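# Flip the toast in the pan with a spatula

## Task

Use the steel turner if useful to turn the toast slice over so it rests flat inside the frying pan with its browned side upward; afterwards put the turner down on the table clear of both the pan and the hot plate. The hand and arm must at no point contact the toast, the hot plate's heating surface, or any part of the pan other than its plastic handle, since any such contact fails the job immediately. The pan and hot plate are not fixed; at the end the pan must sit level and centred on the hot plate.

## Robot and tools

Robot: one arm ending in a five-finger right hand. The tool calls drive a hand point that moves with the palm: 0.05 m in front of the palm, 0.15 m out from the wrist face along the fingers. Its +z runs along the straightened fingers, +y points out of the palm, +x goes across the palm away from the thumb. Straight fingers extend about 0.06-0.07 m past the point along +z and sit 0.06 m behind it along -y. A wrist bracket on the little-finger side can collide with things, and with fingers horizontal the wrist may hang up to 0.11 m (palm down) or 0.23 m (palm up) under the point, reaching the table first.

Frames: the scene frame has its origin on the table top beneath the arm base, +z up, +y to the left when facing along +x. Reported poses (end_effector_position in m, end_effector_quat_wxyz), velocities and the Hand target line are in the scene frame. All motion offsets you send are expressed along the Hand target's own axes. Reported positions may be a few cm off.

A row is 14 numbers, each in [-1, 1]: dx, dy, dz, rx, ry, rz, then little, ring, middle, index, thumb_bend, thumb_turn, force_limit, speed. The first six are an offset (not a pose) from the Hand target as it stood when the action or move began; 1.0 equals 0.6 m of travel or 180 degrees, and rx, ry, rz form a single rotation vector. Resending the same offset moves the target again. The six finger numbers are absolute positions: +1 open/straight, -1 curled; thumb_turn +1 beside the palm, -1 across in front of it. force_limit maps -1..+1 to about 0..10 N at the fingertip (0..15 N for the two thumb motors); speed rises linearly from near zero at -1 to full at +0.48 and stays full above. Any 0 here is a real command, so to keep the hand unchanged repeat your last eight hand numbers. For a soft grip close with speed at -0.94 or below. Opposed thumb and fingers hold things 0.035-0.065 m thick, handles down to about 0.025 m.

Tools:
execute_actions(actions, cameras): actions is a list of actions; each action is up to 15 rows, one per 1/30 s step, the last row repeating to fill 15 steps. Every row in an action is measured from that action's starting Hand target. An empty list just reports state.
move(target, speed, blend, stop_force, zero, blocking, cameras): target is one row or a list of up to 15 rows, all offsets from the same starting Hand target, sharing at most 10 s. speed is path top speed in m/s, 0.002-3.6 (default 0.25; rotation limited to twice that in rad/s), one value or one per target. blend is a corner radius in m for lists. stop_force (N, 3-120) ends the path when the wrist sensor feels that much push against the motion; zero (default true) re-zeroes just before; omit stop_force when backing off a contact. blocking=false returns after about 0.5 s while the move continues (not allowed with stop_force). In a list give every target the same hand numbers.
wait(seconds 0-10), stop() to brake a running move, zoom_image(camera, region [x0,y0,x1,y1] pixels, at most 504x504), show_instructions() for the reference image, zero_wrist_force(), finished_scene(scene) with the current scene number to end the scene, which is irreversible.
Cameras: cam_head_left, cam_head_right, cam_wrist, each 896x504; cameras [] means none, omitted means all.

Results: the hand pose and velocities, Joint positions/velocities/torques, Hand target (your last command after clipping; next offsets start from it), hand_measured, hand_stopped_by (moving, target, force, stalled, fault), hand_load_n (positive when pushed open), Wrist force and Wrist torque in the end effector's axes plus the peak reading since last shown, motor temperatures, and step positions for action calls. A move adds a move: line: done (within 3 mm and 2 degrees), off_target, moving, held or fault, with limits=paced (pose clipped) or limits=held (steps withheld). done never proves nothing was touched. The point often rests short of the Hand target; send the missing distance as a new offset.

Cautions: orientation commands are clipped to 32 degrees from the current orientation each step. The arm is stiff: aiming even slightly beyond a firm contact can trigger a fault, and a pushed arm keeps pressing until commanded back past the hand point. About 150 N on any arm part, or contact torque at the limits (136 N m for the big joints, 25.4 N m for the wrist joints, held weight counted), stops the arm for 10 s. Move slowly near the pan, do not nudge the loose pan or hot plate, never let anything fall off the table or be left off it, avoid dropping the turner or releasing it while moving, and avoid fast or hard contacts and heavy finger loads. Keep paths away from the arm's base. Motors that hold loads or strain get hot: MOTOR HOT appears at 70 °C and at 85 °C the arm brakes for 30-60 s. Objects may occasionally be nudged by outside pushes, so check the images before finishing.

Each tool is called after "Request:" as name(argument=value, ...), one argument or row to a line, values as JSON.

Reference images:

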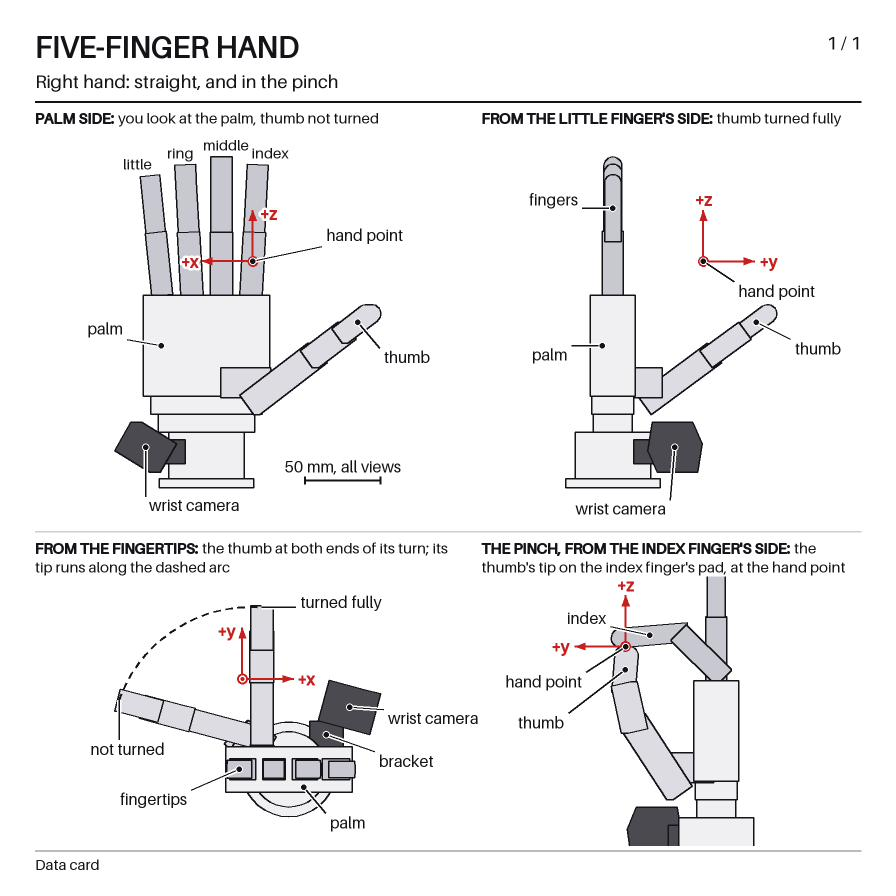

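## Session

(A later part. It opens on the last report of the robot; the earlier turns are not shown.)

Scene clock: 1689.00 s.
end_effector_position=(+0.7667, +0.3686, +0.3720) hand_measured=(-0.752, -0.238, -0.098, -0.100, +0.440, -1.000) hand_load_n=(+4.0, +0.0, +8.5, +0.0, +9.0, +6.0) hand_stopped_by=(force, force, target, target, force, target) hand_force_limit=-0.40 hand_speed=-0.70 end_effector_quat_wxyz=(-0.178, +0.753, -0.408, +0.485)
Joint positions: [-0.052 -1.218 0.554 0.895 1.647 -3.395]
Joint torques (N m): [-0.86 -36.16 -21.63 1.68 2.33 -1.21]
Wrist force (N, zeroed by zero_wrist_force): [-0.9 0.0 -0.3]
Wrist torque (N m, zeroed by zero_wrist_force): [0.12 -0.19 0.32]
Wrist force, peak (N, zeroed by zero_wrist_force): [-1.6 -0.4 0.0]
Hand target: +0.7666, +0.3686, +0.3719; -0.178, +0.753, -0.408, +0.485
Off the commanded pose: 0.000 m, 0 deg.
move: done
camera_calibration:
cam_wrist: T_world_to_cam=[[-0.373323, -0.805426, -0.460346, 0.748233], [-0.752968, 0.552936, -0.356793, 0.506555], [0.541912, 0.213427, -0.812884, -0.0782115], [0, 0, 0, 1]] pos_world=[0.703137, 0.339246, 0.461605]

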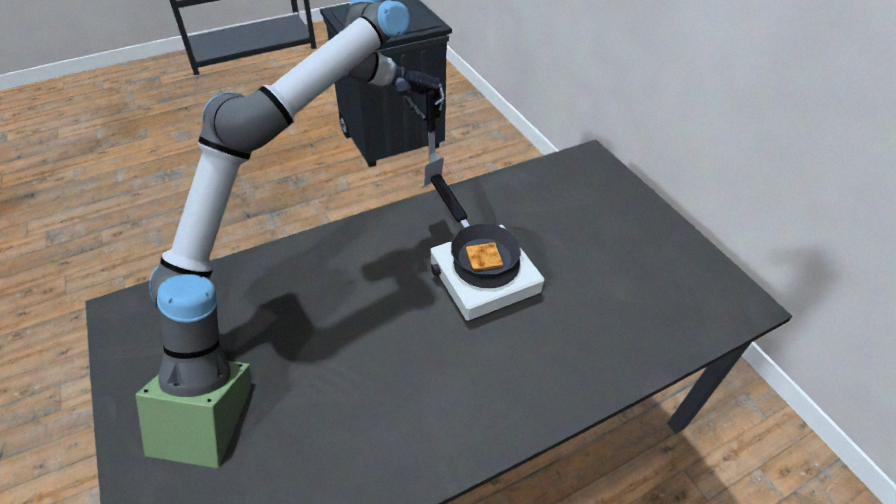

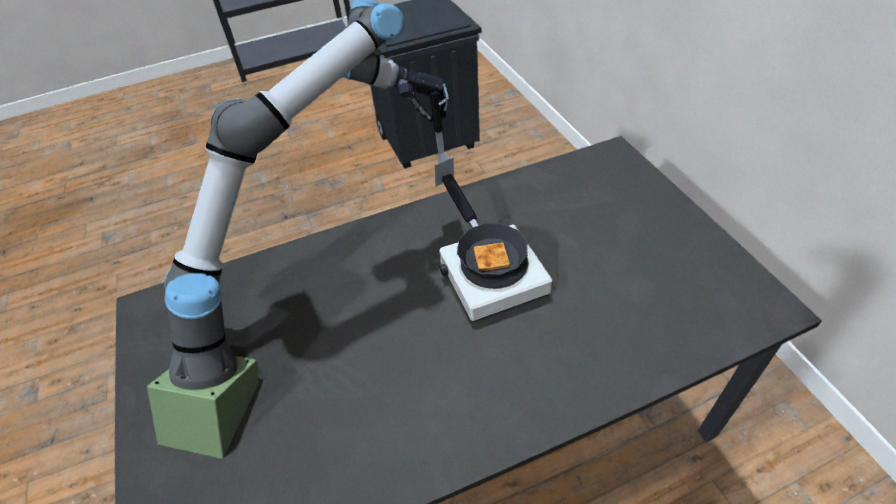

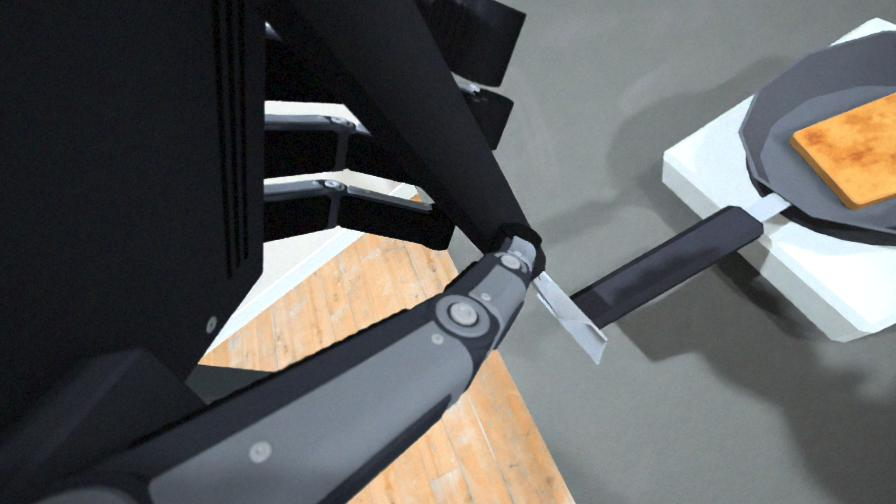

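Request:
move(
  target=[
    [0.01592, 0.01161, 0.00347, 0, 0, 0, -0.9, -0.9, -0.1, -0.1, 0.0, -1, -0.4, -0.7],
  ],
  speed=0.02,
  cameras=["cam_head_left", "cam_head_right", "cam_wrist"],
)

Request:
zoom_image(
  camera="cam_head_right",
  region=[435, 215, 555, 325],
)

Request:
zoom_image(
  camera="cam_head_left",
  region=[425, 215, 545, 325],
)

Request:
zoom_image(
  camera="cam_wrist",
  region=[490, 200, 730, 440],
)

Scene clock: 1694.80 s.
end_effector_position=(+0.7673, +0.3566, +0.3720) hand_measured=(-0.752, -0.238, -0.098, -0.100, +0.440, -1.000) hand_load_n=(+4.0, +0.0, +8.5, +0.0, +9.0, +5.5) hand_stopped_by=(force, force, target, target, force, target) hand_force_limit=-0.40 hand_speed=-0.70 end_effector_quat_wxyz=(-0.178, +0.753, -0.408, +0.485)
Joint positions: [-0.078 -1.24 0.601 0.87 1.622 -3.401]
Joint torques (N m): [-2.68 -36.28 -24.91 1.5 3.34 -1.04]
Wrist force (N, zeroed by zero_wrist_force): [-1.4 -0.6 -0.8]
Wrist torque (N m, zeroed by zero_wrist_force): [0.03 -0.13 0.21]
Wrist force, peak (N, zeroed by zero_wrist_force): [-2.0 -1.0 -0.6]
Hand target: +0.7673, +0.3566, +0.3718; -0.178, +0.753, -0.408, +0.485
Off the commanded pose: 0.000 m, 0 deg.
move: done
camera_calibration:
cam_wrist: T_world_to_cam=[[-0.373323, -0.805426, -0.460346, 0.738792], [-0.752968, 0.552936, -0.356793, 0.513642], [0.541912, 0.213427, -0.812884, -0.0759755], [0, 0, 0, 1]] pos_world=[0.703737, 0.327246, 0.461605]

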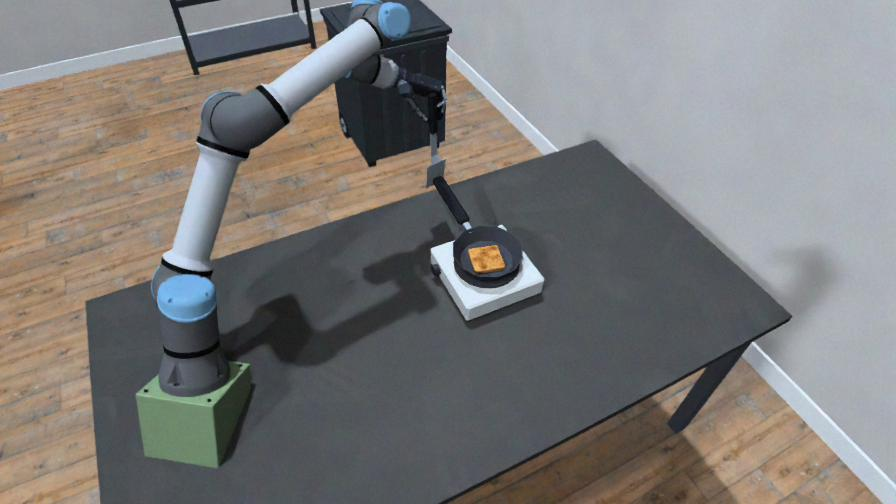

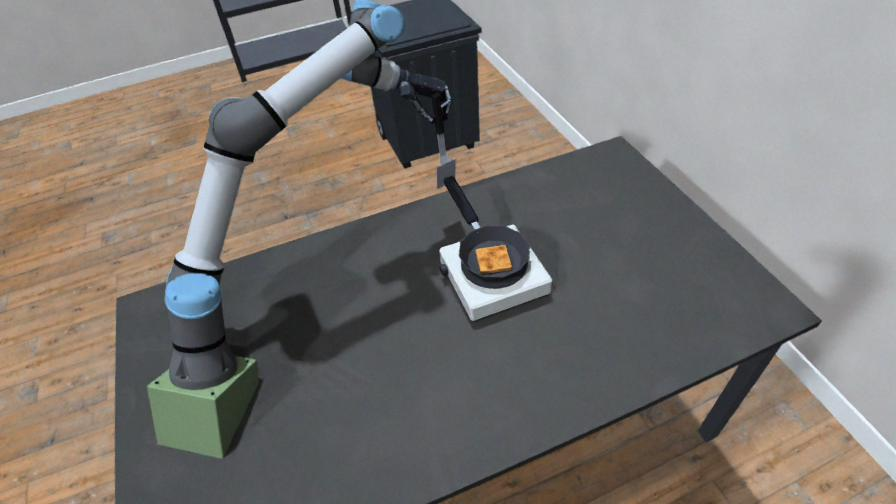

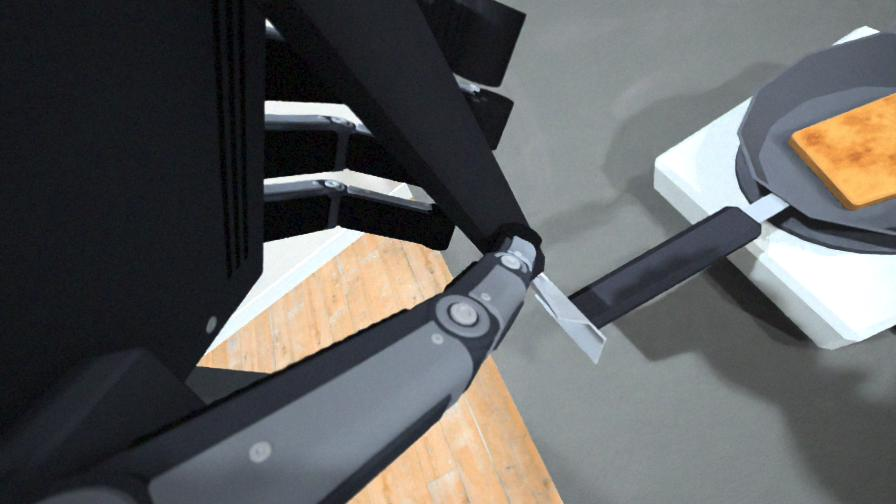

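Scaled by 4.200.

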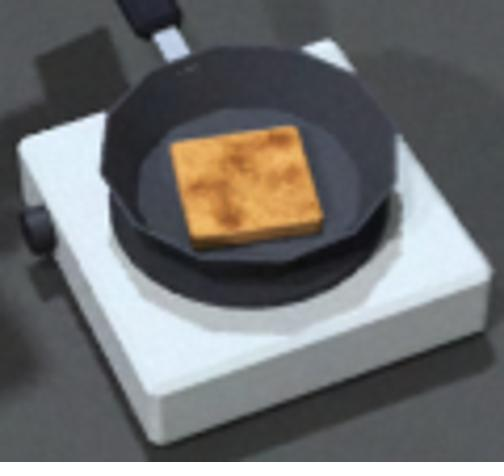

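Scaled by 4.200.

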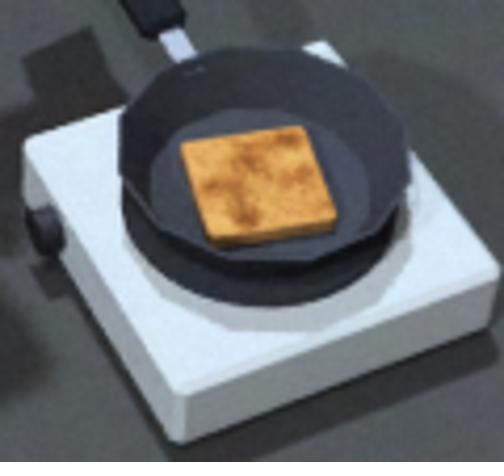

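Scaled by 2.100.

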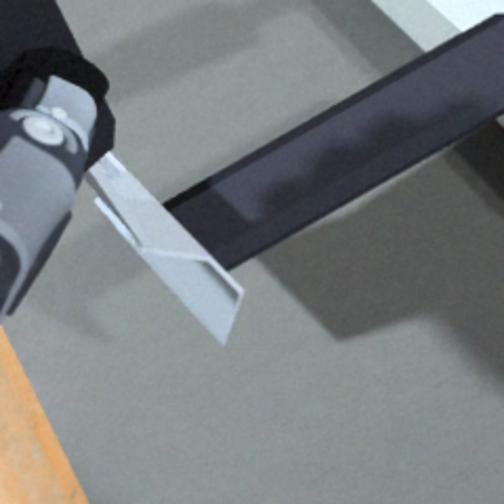

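Request:
move(
  target=[
    [-0.03981, -0.02903, -0.00867, 0, 0, 0, -0.9, -0.9, -0.1, -0.1, 0.0, -1, -0.4, -0.7],
    [0.03333, -0.11202, -0.06705, 0, 0, 0, -0.9, -0.9, -0.1, -0.1, 0.0, -1, -0.4, -0.7],
    [0.69533, 0.4615, -0.2425, 0.05173, -0.1573, 0.28923, -0.9, -0.9, -0.1, -0.1, 0.0, -1, -0.4, -0.7],
  ],
  speed=[0.05, 0.1, 0.2],
  blend=[0.0, 0.01, 0.0],
  cameras=["cam_head_left", "cam_head_right", "cam_wrist"],
)

Request:
zoom_image(
  camera="cam_head_right",
  region=[435, 215, 555, 325],
)

Scene clock: 1709.17 s.
end_effector_position=(+0.5998, -0.1203, +0.4999) hand_measured=(-0.754, -0.238, -0.098, -0.100, +0.440, -1.000) hand_load_n=(+0.0, +0.0, +9.0, +0.0, +10.0, +2.0) hand_stopped_by=(force, force, target, target, force, target) hand_force_limit=-0.40 hand_speed=-0.70 end_effector_quat_wxyz=(-0.519, +0.576, -0.600, +0.197)
Joint positions: [-1.423 -1.206 1.157 0.231 -0.158 -2.619]
Joint torques (N m): [-10.58 -10.12 -25.34 2.73 1.79 -1.91]
Wrist force (N, zeroed by zero_wrist_force): [3.7 0.7 0.0]
Wrist torque (N m, zeroed by zero_wrist_force): [0.06 -0.16 -0.03]
Wrist force, peak (N, zeroed by zero_wrist_force): [5.3 0.6 -2.0]
Hand target: +0.5999, -0.1204, +0.4998; -0.519, +0.576, -0.600, +0.197
Off the commanded pose: 0.000 m, 0 deg.
elbow stopped short: the move would have taken joint 3 (elbow) straighter than the controller allows.
move: done
camera_calibration:
cam_wrist: T_world_to_cam=[[-0.415207, -0.0156151, -0.909593, 0.695789], [-0.753364, 0.56637, 0.334169, 0.353375], [0.509948, 0.824003, -0.246924, 0.0302129], [0, 0, 0, 1]] pos_world=[0.53971, -0.214172, 0.522258]

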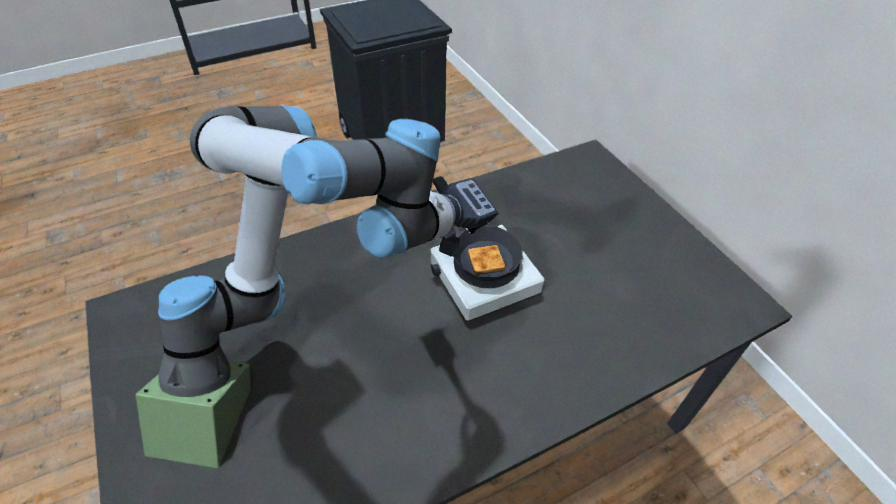

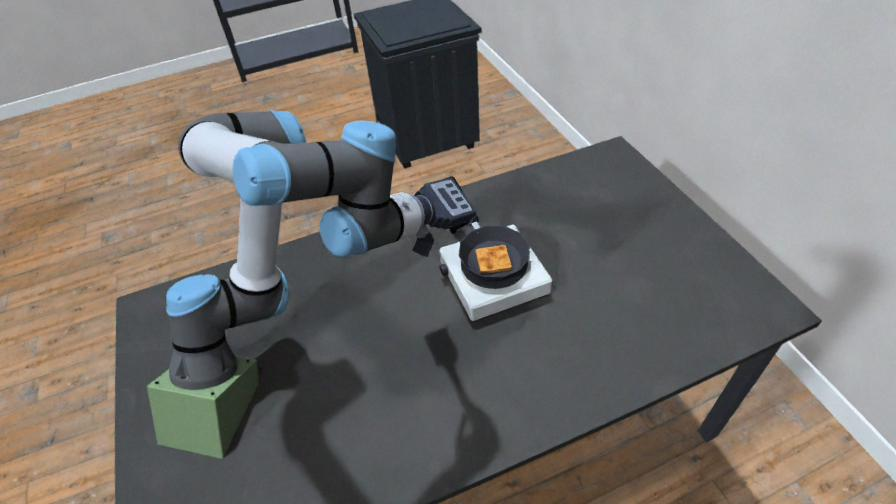

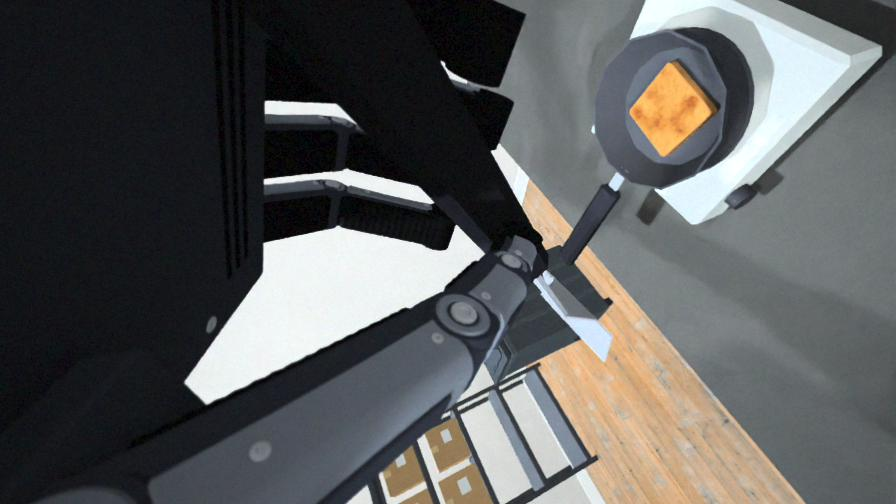

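Scaled by 4.200.

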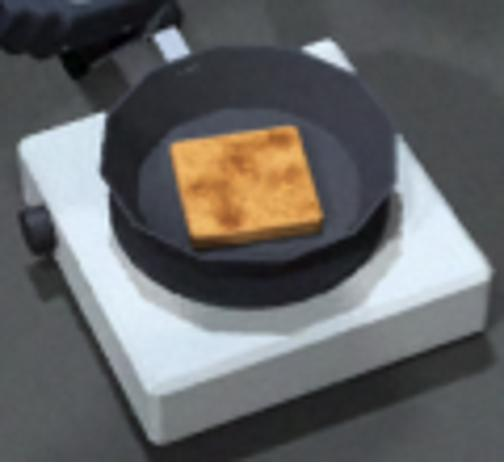

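Request:
move(
  target=[
    [0.44433, 0.33717, -0.10867, 0.0138, -0.04195, 0.07713, -0.9, -0.9, -0.1, -0.1, 0.0, -1, -0.4, -0.7],
  ],
  speed=0.2,
  cameras=["cam_head_left", "cam_head_right", "cam_wrist"],
)

Request:
zoom_image(
  camera="cam_head_right",
  region=[340, 270, 520, 450],
)

Scene clock: 1725.80 s.
end_effector_position=(+0.4999, -0.3300, +0.2504) hand_measured=(-0.754, -0.238, -0.098, -0.100, +0.440, -1.000) hand_load_n=(+0.5, +0.0, +9.5, +0.0, +10.0, +2.0) hand_stopped_by=(force, force, target, target, force, target) hand_force_limit=-0.40 hand_speed=-0.70 end_effector_quat_wxyz=(+0.590, -0.499, +0.626, -0.107)
Joint positions: [-1.48 -0.63 1.23 -0.071 -0.31 -2.709]
Joint torques (N m): [-15.54 -31.86 -17.05 2.51 0.78 -2.06]
Wrist force (N, zeroed by zero_wrist_force): [4.3 -0.1 -0.6]
Wrist torque (N m, zeroed by zero_wrist_force): [-0.05 -0.18 -0.08]
Wrist force, peak (N, zeroed by zero_wrist_force): [6.8 0.9 -1.3]
Hand target: +0.4999, -0.3301, +0.2503; +0.590, -0.499, +0.626, -0.107
Off the commanded pose: 0.000 m, 0 deg.
move: done
camera_calibration:
cam_wrist: T_world_to_cam=[[-0.42826, 0.234591, -0.872674, 0.503901], [-0.747194, 0.451202, 0.487973, 0.40062], [0.508226, 0.861037, -0.0179467, 0.148127], [0, 0, 0, 1]] pos_world=[0.439859, -0.426514, 0.246909]

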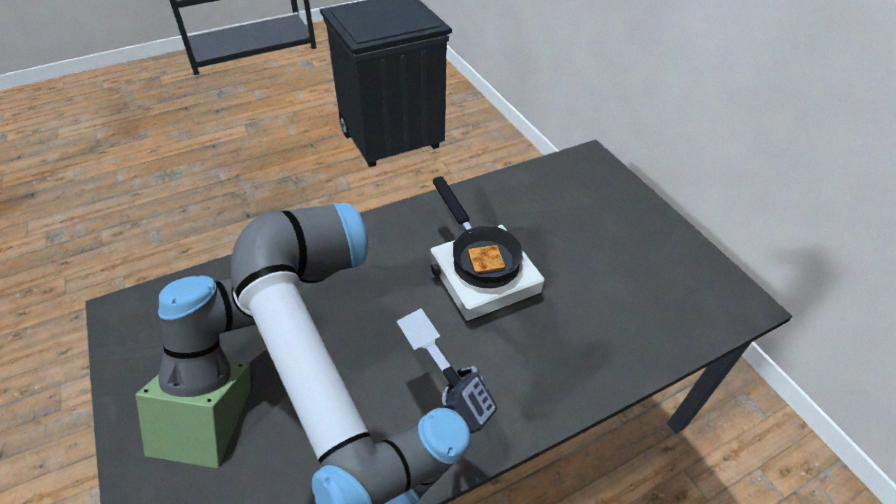

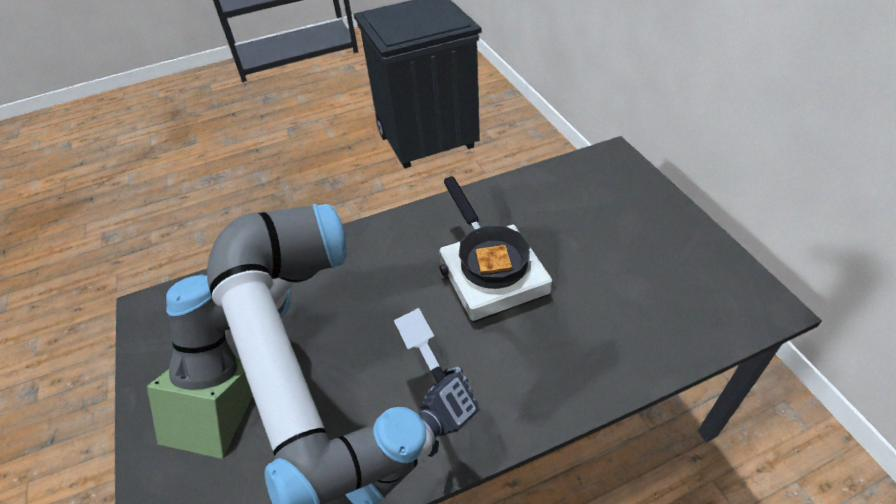

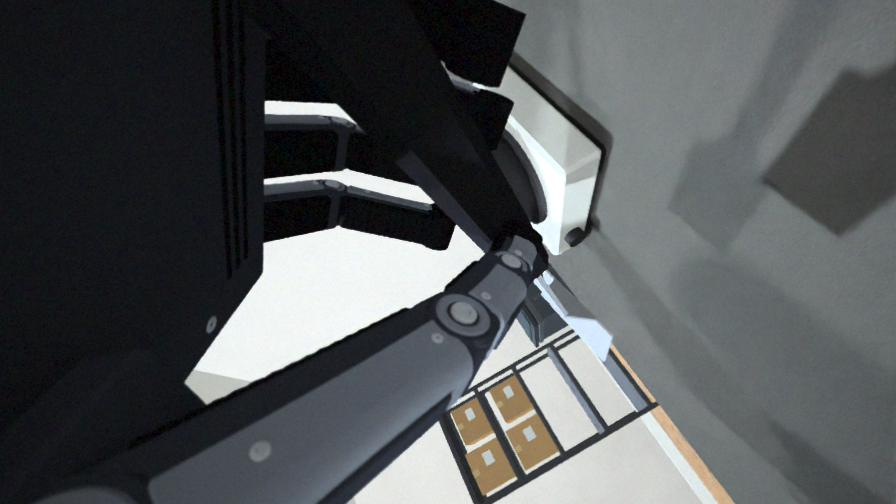

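Scaled by 2.800.

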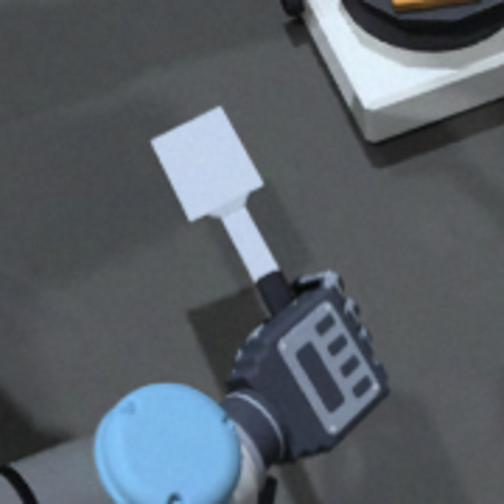

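Request:
move(
  target=[
    [0.14728, 0.16875, 0.06538, 0.00172, -0.00524, 0.00964, -0.9, -0.9, -0.1, -0.1, 0.0, -1, -0.4, -0.7],
  ],
  speed=0.12,
  cameras=["cam_head_right", "cam_wrist"],
)

Request:
zoom_image(
  camera="cam_head_right",
  region=[340, 270, 520, 450],
)

Request:
zoom_image(
  camera="cam_wrist",
  region=[440, 200, 740, 500],
)

Scene clock: 1734.00 s.
end_effector_position=(+0.4998, -0.3301, +0.1103) hand_measured=(-0.754, -0.238, -0.098, -0.100, +0.440, -1.000) hand_load_n=(+0.0, +0.0, +9.0, +0.0, +10.0, +2.0) hand_stopped_by=(force, force, target, target, force, target) hand_force_limit=-0.40 hand_speed=-0.70 end_effector_quat_wxyz=(+0.598, -0.489, +0.628, -0.096)
Joint positions: [-1.393 -0.421 1.242 -0.076 -0.253 -2.901]
Joint torques (N m): [-30.71 -49.81 -8.42 -1.17 -2.09 2.21]
Wrist force (N, zeroed by zero_wrist_force): [4.5 -0.1 -0.4]
Wrist torque (N m, zeroed by zero_wrist_force): [-0.02 -0.25 -0.09]
Wrist force, peak (N, zeroed by zero_wrist_force): [5.5 0.9 0.2]
Hand target: +0.4998, -0.3301, +0.1103; +0.598, -0.489, +0.628, -0.096
Off the commanded pose: 0.000 m, 0 deg.
move: done
camera_calibration:
cam_wrist: T_world_to_cam=[[-0.42995, 0.264958, -0.863099, 0.391498], [-0.746279, 0.433744, 0.504909, 0.460854], [0.508144, 0.861199, 0.0112442, 0.142671], [0, 0, 0, 1]] pos_world=[0.439753, -0.426491, 0.103608]
Images, in order (width x height): cam_head_right 896x504, cam_wrist 896x504.

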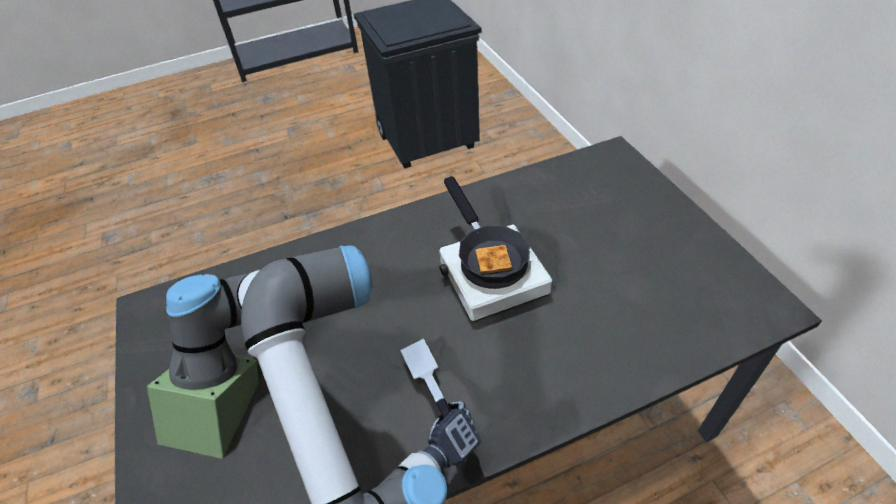

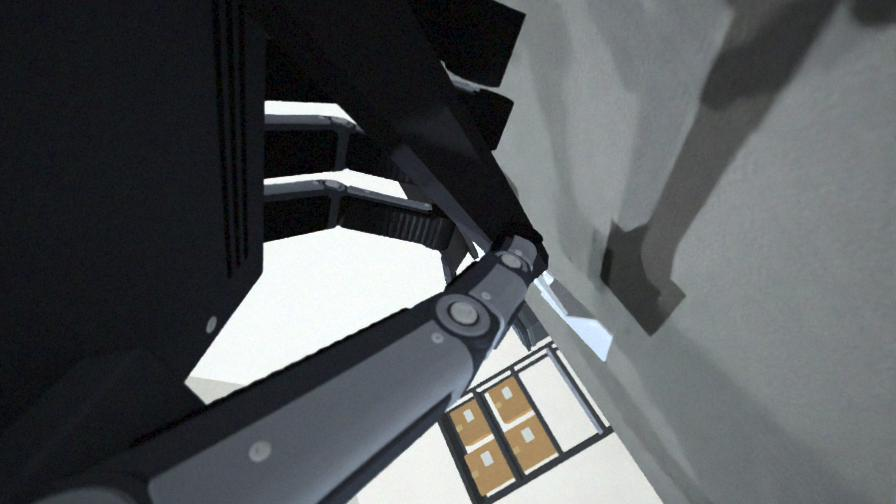

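Scaled by 2.800.

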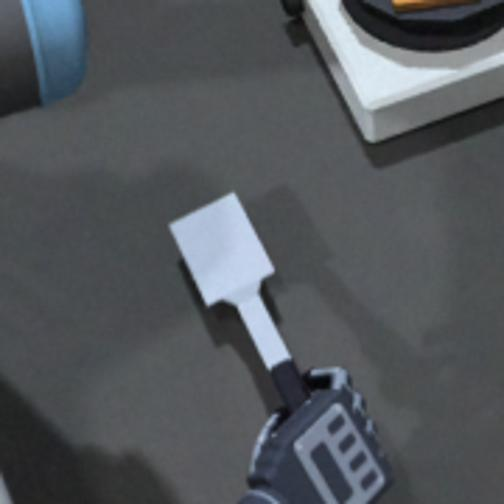

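Scaled by 1.680.

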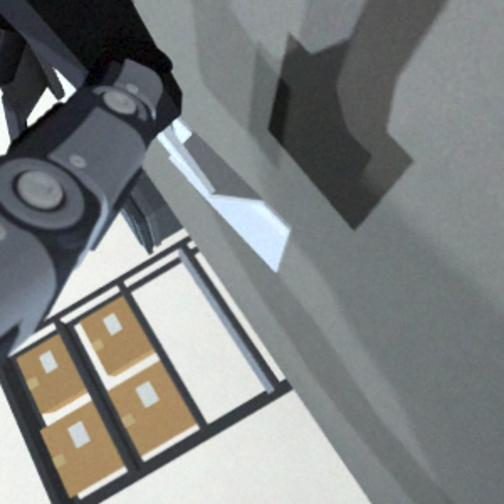

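Request:
move(
  target=[
    [0.05478, 0.05877, 0.02213, 0, 0, 0, -0.9, -0.9, -0.1, -0.1, 0.0, -1, -0.4, -0.7],
  ],
  speed=0.02,
  stop_force=3,
  cameras=["cam_head_right", "cam_wrist"],
)

Request:
zoom_image(
  camera="cam_head_right",
  region=[360, 310, 500, 450],
)

Request:
zoom_image(
  camera="cam_wrist",
  region=[440, 200, 740, 500],
)

Scene clock: 1740.30 s.
end_effector_position=(+0.4997, -0.3302, +0.0603) hand_measured=(-0.752, -0.238, -0.098, -0.100, +0.440, -1.000) hand_load_n=(+2.5, +0.0, +11.0, +0.0, +6.0, +5.5) hand_stopped_by=(force, force, target, target, force, target) hand_force_limit=-0.40 hand_speed=-0.70 end_effector_quat_wxyz=(+0.598, -0.489, +0.628, -0.096)
Joint positions: [-1.36 -0.331 1.21 -0.04 -0.231 -2.997]
Joint torques (N m): [-31.18 -59.57 -7.69 -1.04 -1.81 1.92]
Wrist force (N, zeroed by zero_wrist_force): [3.1 -0.7 -0.5]
Wrist torque (N m, zeroed by zero_wrist_force): [0.14 -0.39 0.40]
Wrist force, peak (N, zeroed by zero_wrist_force): [4.6 0.2 -0.3]
Hand target: +0.4997, -0.3302, +0.0603; +0.598, -0.489, +0.628, -0.096
Off the commanded pose: 0.000 m, 0 deg.
move: done
camera_calibration:
cam_wrist: T_world_to_cam=[[-0.429932, 0.264846, -0.863143, 0.348204], [-0.74629, 0.43381, 0.504837, 0.486186], [0.508144, 0.8612, 0.011143, 0.143241], [0, 0, 0, 1]] pos_world=[0.439753, -0.426492, 0.0535085]
Images, in order (width x height): cam_head_right 896x504, cam_wrist 896x504.

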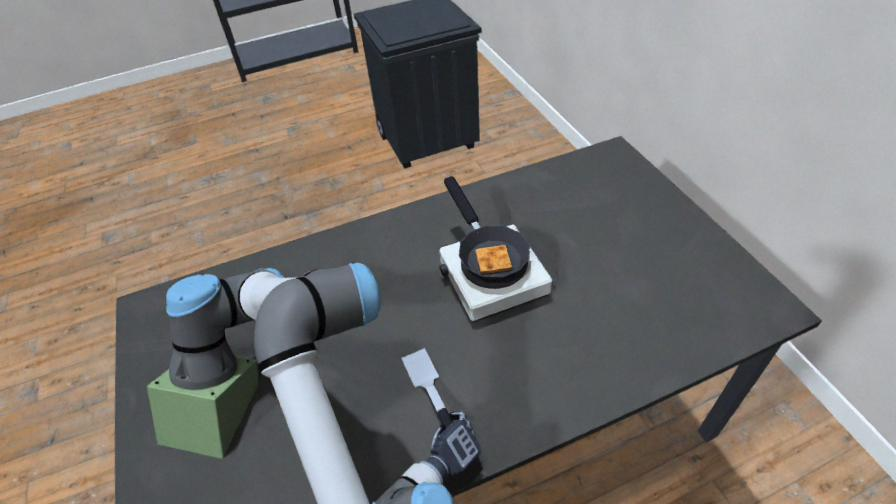

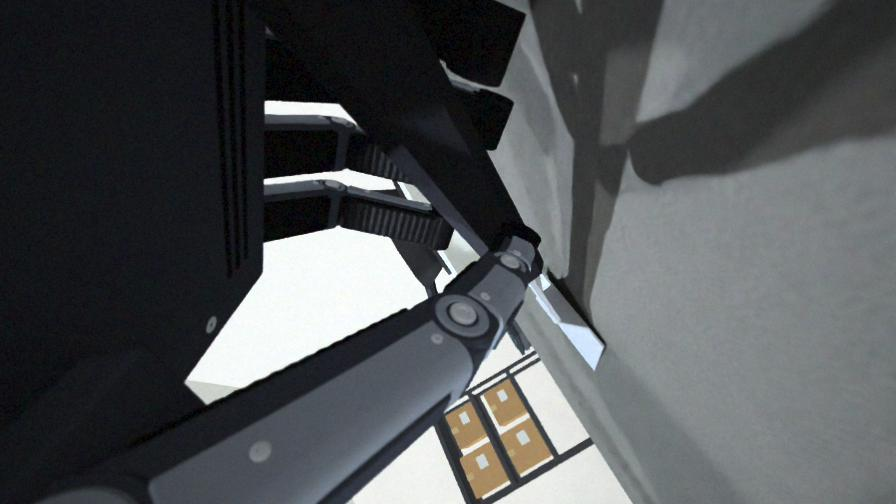

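Scaled by 3.600.

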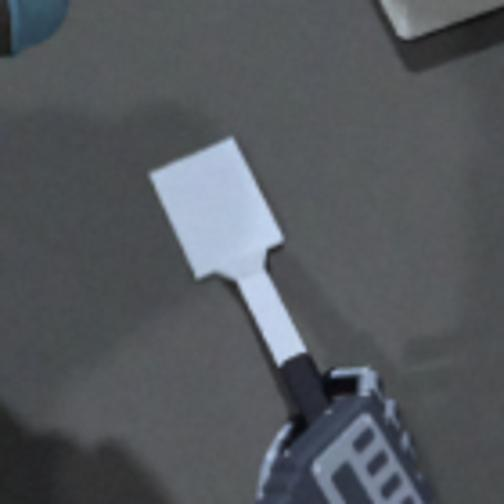

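Scaled by 1.680.

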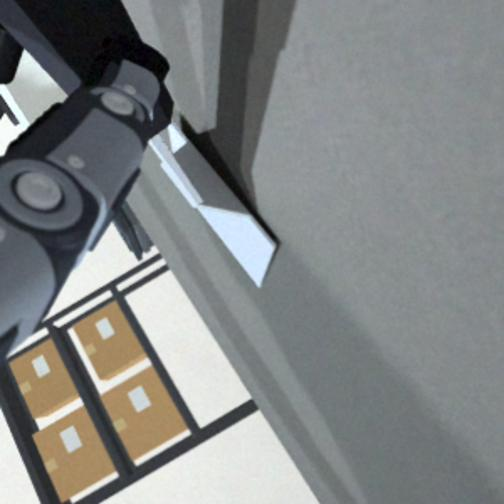

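Request:
move(
  target=[
    [0, 0, 0, 0, 0, 0, 0.6, 0.6, -0.1, -0.1, 0.0, -1, -0.4, -0.7],
  ],
  speed=0.02,
  cameras=["cam_head_right", "cam_wrist"],
)

Request:
zoom_image(
  camera="cam_head_right",
  region=[360, 310, 500, 450],
)

Request:
zoom_image(
  camera="cam_wrist",
  region=[440, 200, 740, 500],
)

Scene clock: 1761.07 s.
end_effector_position=(+0.4997, -0.3302, +0.0603) hand_measured=(+0.600, +0.600, -0.098, -0.100, +0.440, -1.000) hand_load_n=(+0.0, +0.0, +9.5, +0.0, +8.0, +1.5) hand_stopped_by=(target, target, target, target, force, target) hand_force_limit=-0.40 hand_speed=-0.70 end_effector_quat_wxyz=(+0.598, -0.489, +0.628, -0.096)
Joint positions: [-1.36 -0.331 1.21 -0.04 -0.231 -2.997]
Joint torques (N m): [-31.48 -58.62 -12.48 0.82 -1.51 1.94]
Wrist force (N, zeroed by zero_wrist_force): [4.1 0.0 -0.5]
Wrist torque (N m, zeroed by zero_wrist_force): [0.04 -0.29 0.10]
Wrist force, peak (N, zeroed by zero_wrist_force): [4.2 -0.1 -0.5]
Hand target: +0.4997, -0.3302, +0.0603; +0.598, -0.489, +0.628, -0.096
Off the commanded pose: 0.000 m, 0 deg.
move: done
camera_calibration:
cam_wrist: T_world_to_cam=[[-0.429932, 0.264846, -0.863143, 0.348204], [-0.74629, 0.43381, 0.504837, 0.486186], [0.508144, 0.8612, 0.011143, 0.143241], [0, 0, 0, 1]] pos_world=[0.439753, -0.426492, 0.0535085]
Images, in order (width x height): cam_head_right 896x504, cam_wrist 896x504.

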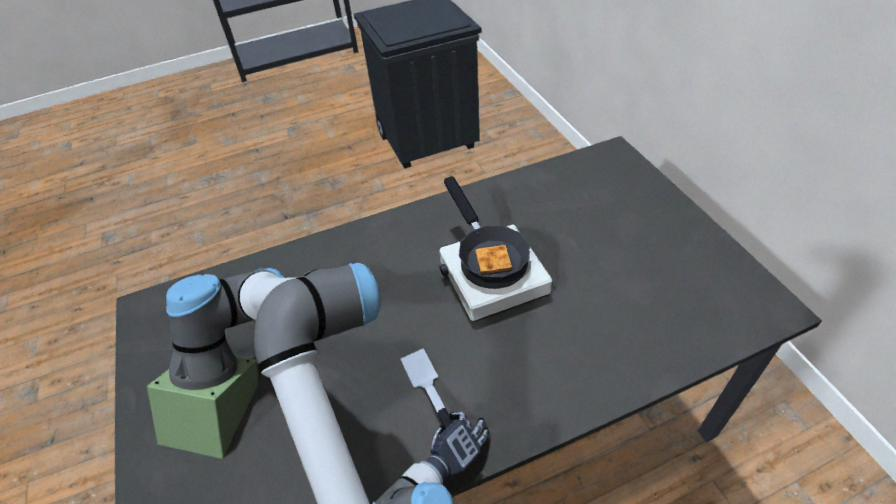

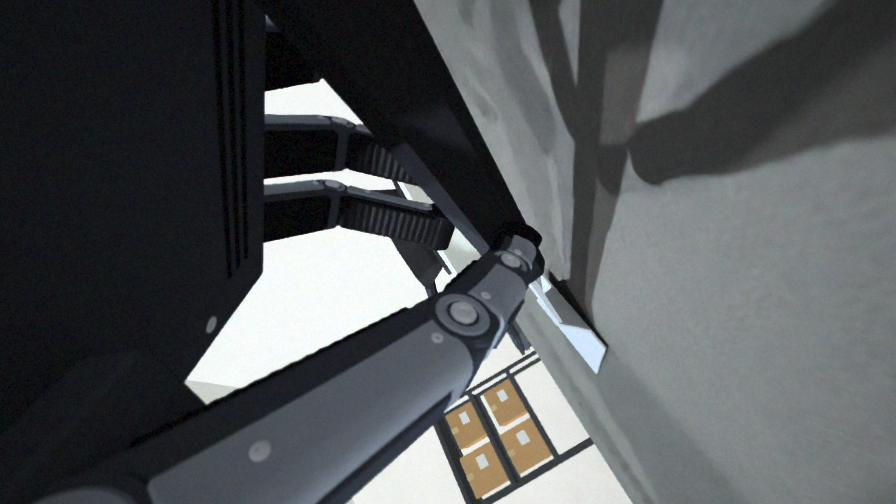

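Scaled by 3.600.

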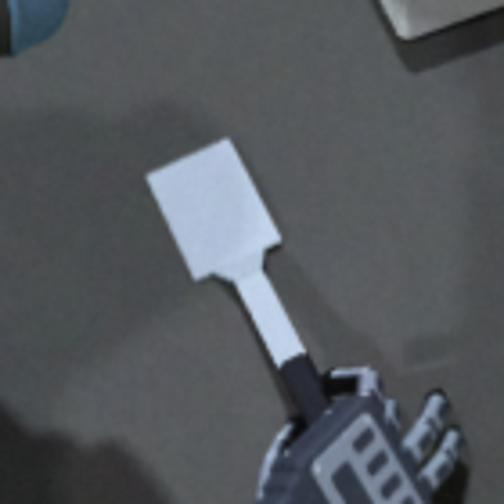

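Scaled by 1.680.

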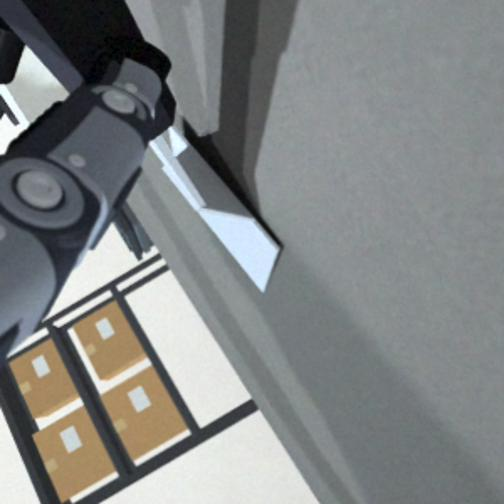

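Request:
move(
  target=[
    [0, 0, 0, 0, 0, 0, 0.6, 0.6, -0.1, -0.1, 0.8, -1, -0.4, -0.9],
  ],
  speed=0.02,
  cameras=["cam_head_right", "cam_wrist"],
)

Request:
zoom_image(
  camera="cam_head_right",
  region=[360, 310, 500, 450],
)

Request:
zoom_image(
  camera="cam_wrist",
  region=[440, 200, 740, 500],
)

Scene clock: 1768.27 s.
end_effector_position=(+0.4997, -0.3302, +0.0603) hand_measured=(+0.600, +0.600, -0.100, -0.100, +0.800, -1.000) hand_load_n=(+0.0, +0.0, +0.0, +0.0, -0.5, +0.0) hand_stopped_by=(target, target, target, target, target, target) hand_force_limit=-0.40 hand_speed=-0.90 end_effector_quat_wxyz=(+0.598, -0.489, +0.628, -0.096)
Joint positions: [-1.36 -0.331 1.21 -0.04 -0.231 -2.997]
Joint torques (N m): [-30.09 -58.99 -17.43 2.97 -0.98 1.98]
Wrist force (N, zeroed by zero_wrist_force): [3.4 -0.5 -1.0]
Wrist torque (N m, zeroed by zero_wrist_force): [0.07 -0.30 0.08]
Wrist force, peak (N, zeroed by zero_wrist_force): [4.3 0.0 -0.8]
Hand target: +0.4997, -0.3302, +0.0603; +0.598, -0.489, +0.628, -0.096
Off the commanded pose: 0.000 m, 0 deg.
move: done
camera_calibration:
cam_wrist: T_world_to_cam=[[-0.429932, 0.264846, -0.863143, 0.348204], [-0.74629, 0.43381, 0.504837, 0.486186], [0.508144, 0.8612, 0.011143, 0.143241], [0, 0, 0, 1]] pos_world=[0.439753, -0.426492, 0.0535085]
Images, in order (width x height): cam_head_right 896x504, cam_wrist 896x504.

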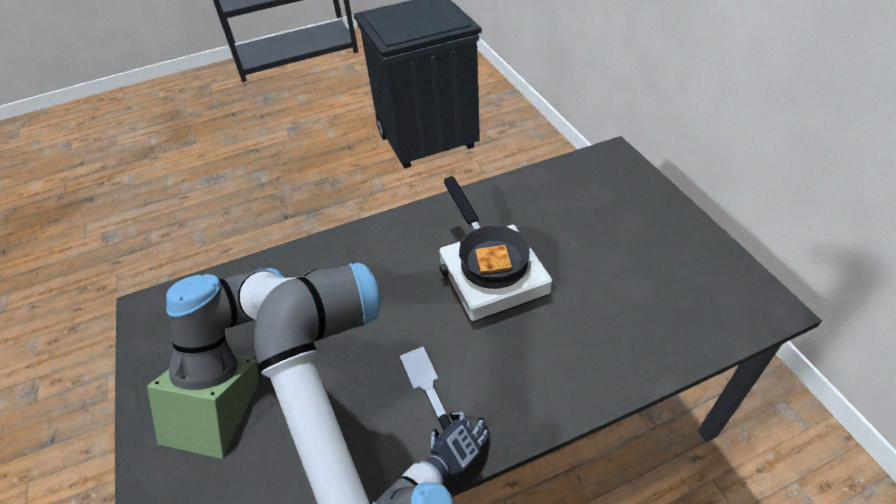

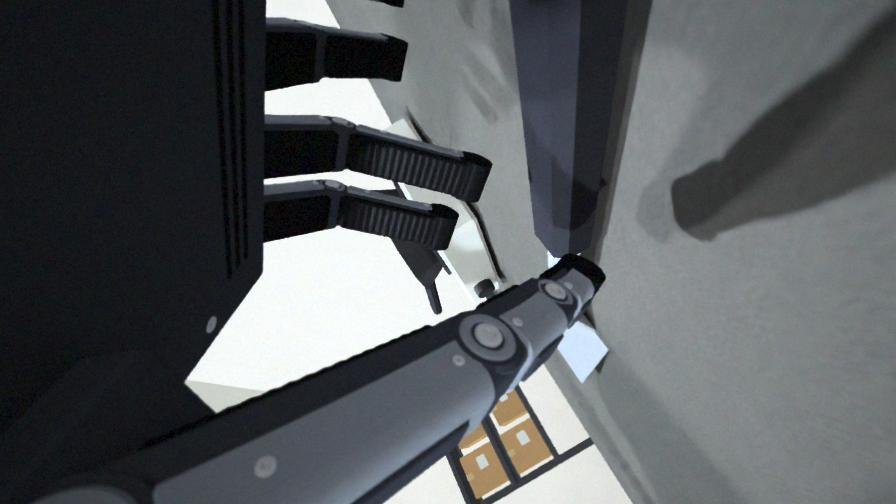

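Scaled by 3.600.

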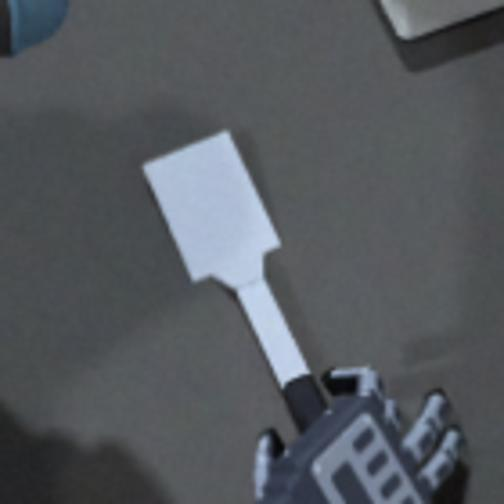

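Scaled by 1.680.

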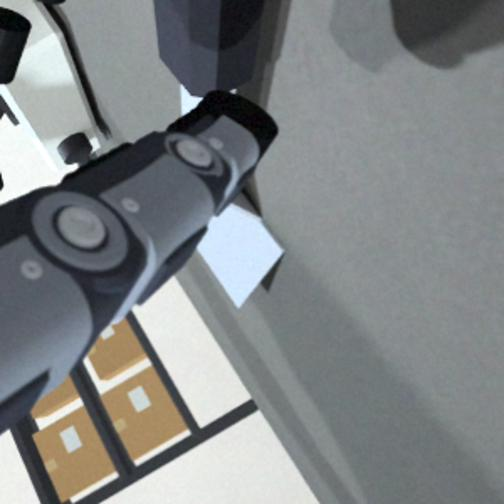

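Request:
move(
  target=[
    [0, 0, 0, 0, 0, 0, 0.8, 0.8, 0.6, 0.6, 1.0, -1, -0.4, -0.6],
  ],
  speed=0.02,
  cameras=["cam_wrist"],
)

Request:
zoom_image(
  camera="cam_wrist",
  region=[440, 0, 740, 300],
)

Scene clock: 1774.30 s.
end_effector_position=(+0.4997, -0.3302, +0.0603) hand_measured=(+0.800, +0.800, +0.600, +0.600, +1.000, -1.000) hand_load_n=(+0.0, +0.0, +0.0, +0.0, +0.0, +0.0) hand_stopped_by=(target, target, target, target, target, target) hand_force_limit=-0.40 hand_speed=-0.60 end_effector_quat_wxyz=(+0.598, -0.489, +0.628, -0.096)
Joint positions: [-1.36 -0.331 1.21 -0.04 -0.231 -2.997]
Joint torques (N m): [-29.21 -58.47 -20.23 3.05 -0.67 1.67]
Wrist force (N, zeroed by zero_wrist_force): [3.4 -0.8 -0.9]
Wrist torque (N m, zeroed by zero_wrist_force): [0.02 -0.30 0.07]
Wrist force, peak (N, zeroed by zero_wrist_force): [3.5 -0.6 -1.0]
Hand target: +0.4997, -0.3302, +0.0603; +0.598, -0.489, +0.628, -0.096
Off the commanded pose: 0.000 m, 0 deg.
move: done
camera_calibration:
cam_wrist: T_world_to_cam=[[-0.429932, 0.264846, -0.863143, 0.348204], [-0.74629, 0.43381, 0.504837, 0.486186], [0.508144, 0.8612, 0.011143, 0.143241], [0, 0, 0, 1]] pos_world=[0.439753, -0.426492, 0.0535085]
Images, in order (width x height): cam_wrist 896x504.

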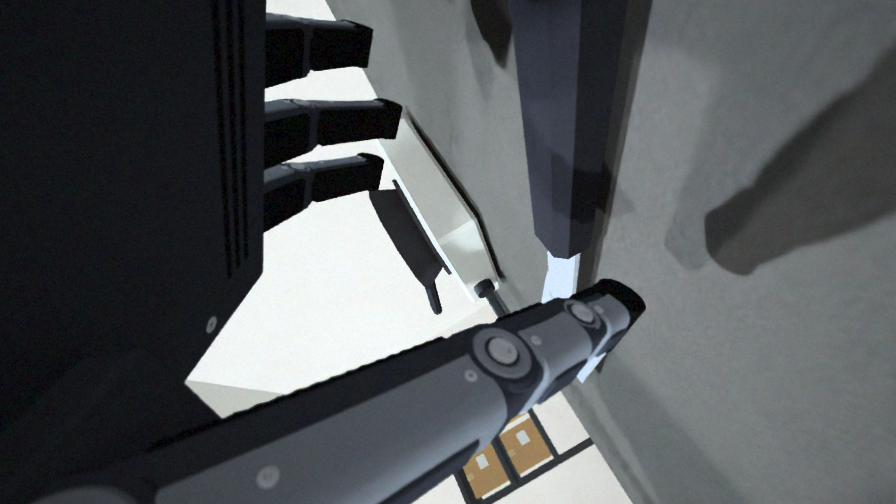

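Scaled by 1.680.

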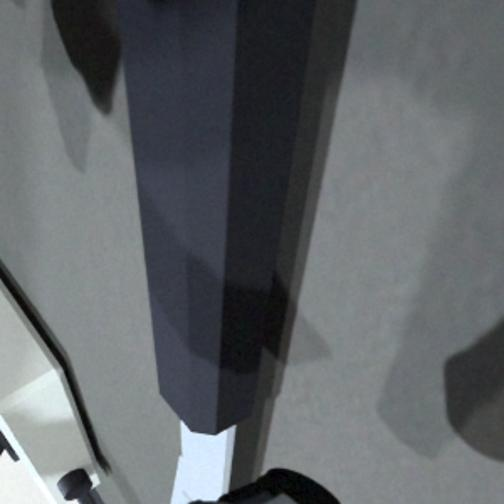

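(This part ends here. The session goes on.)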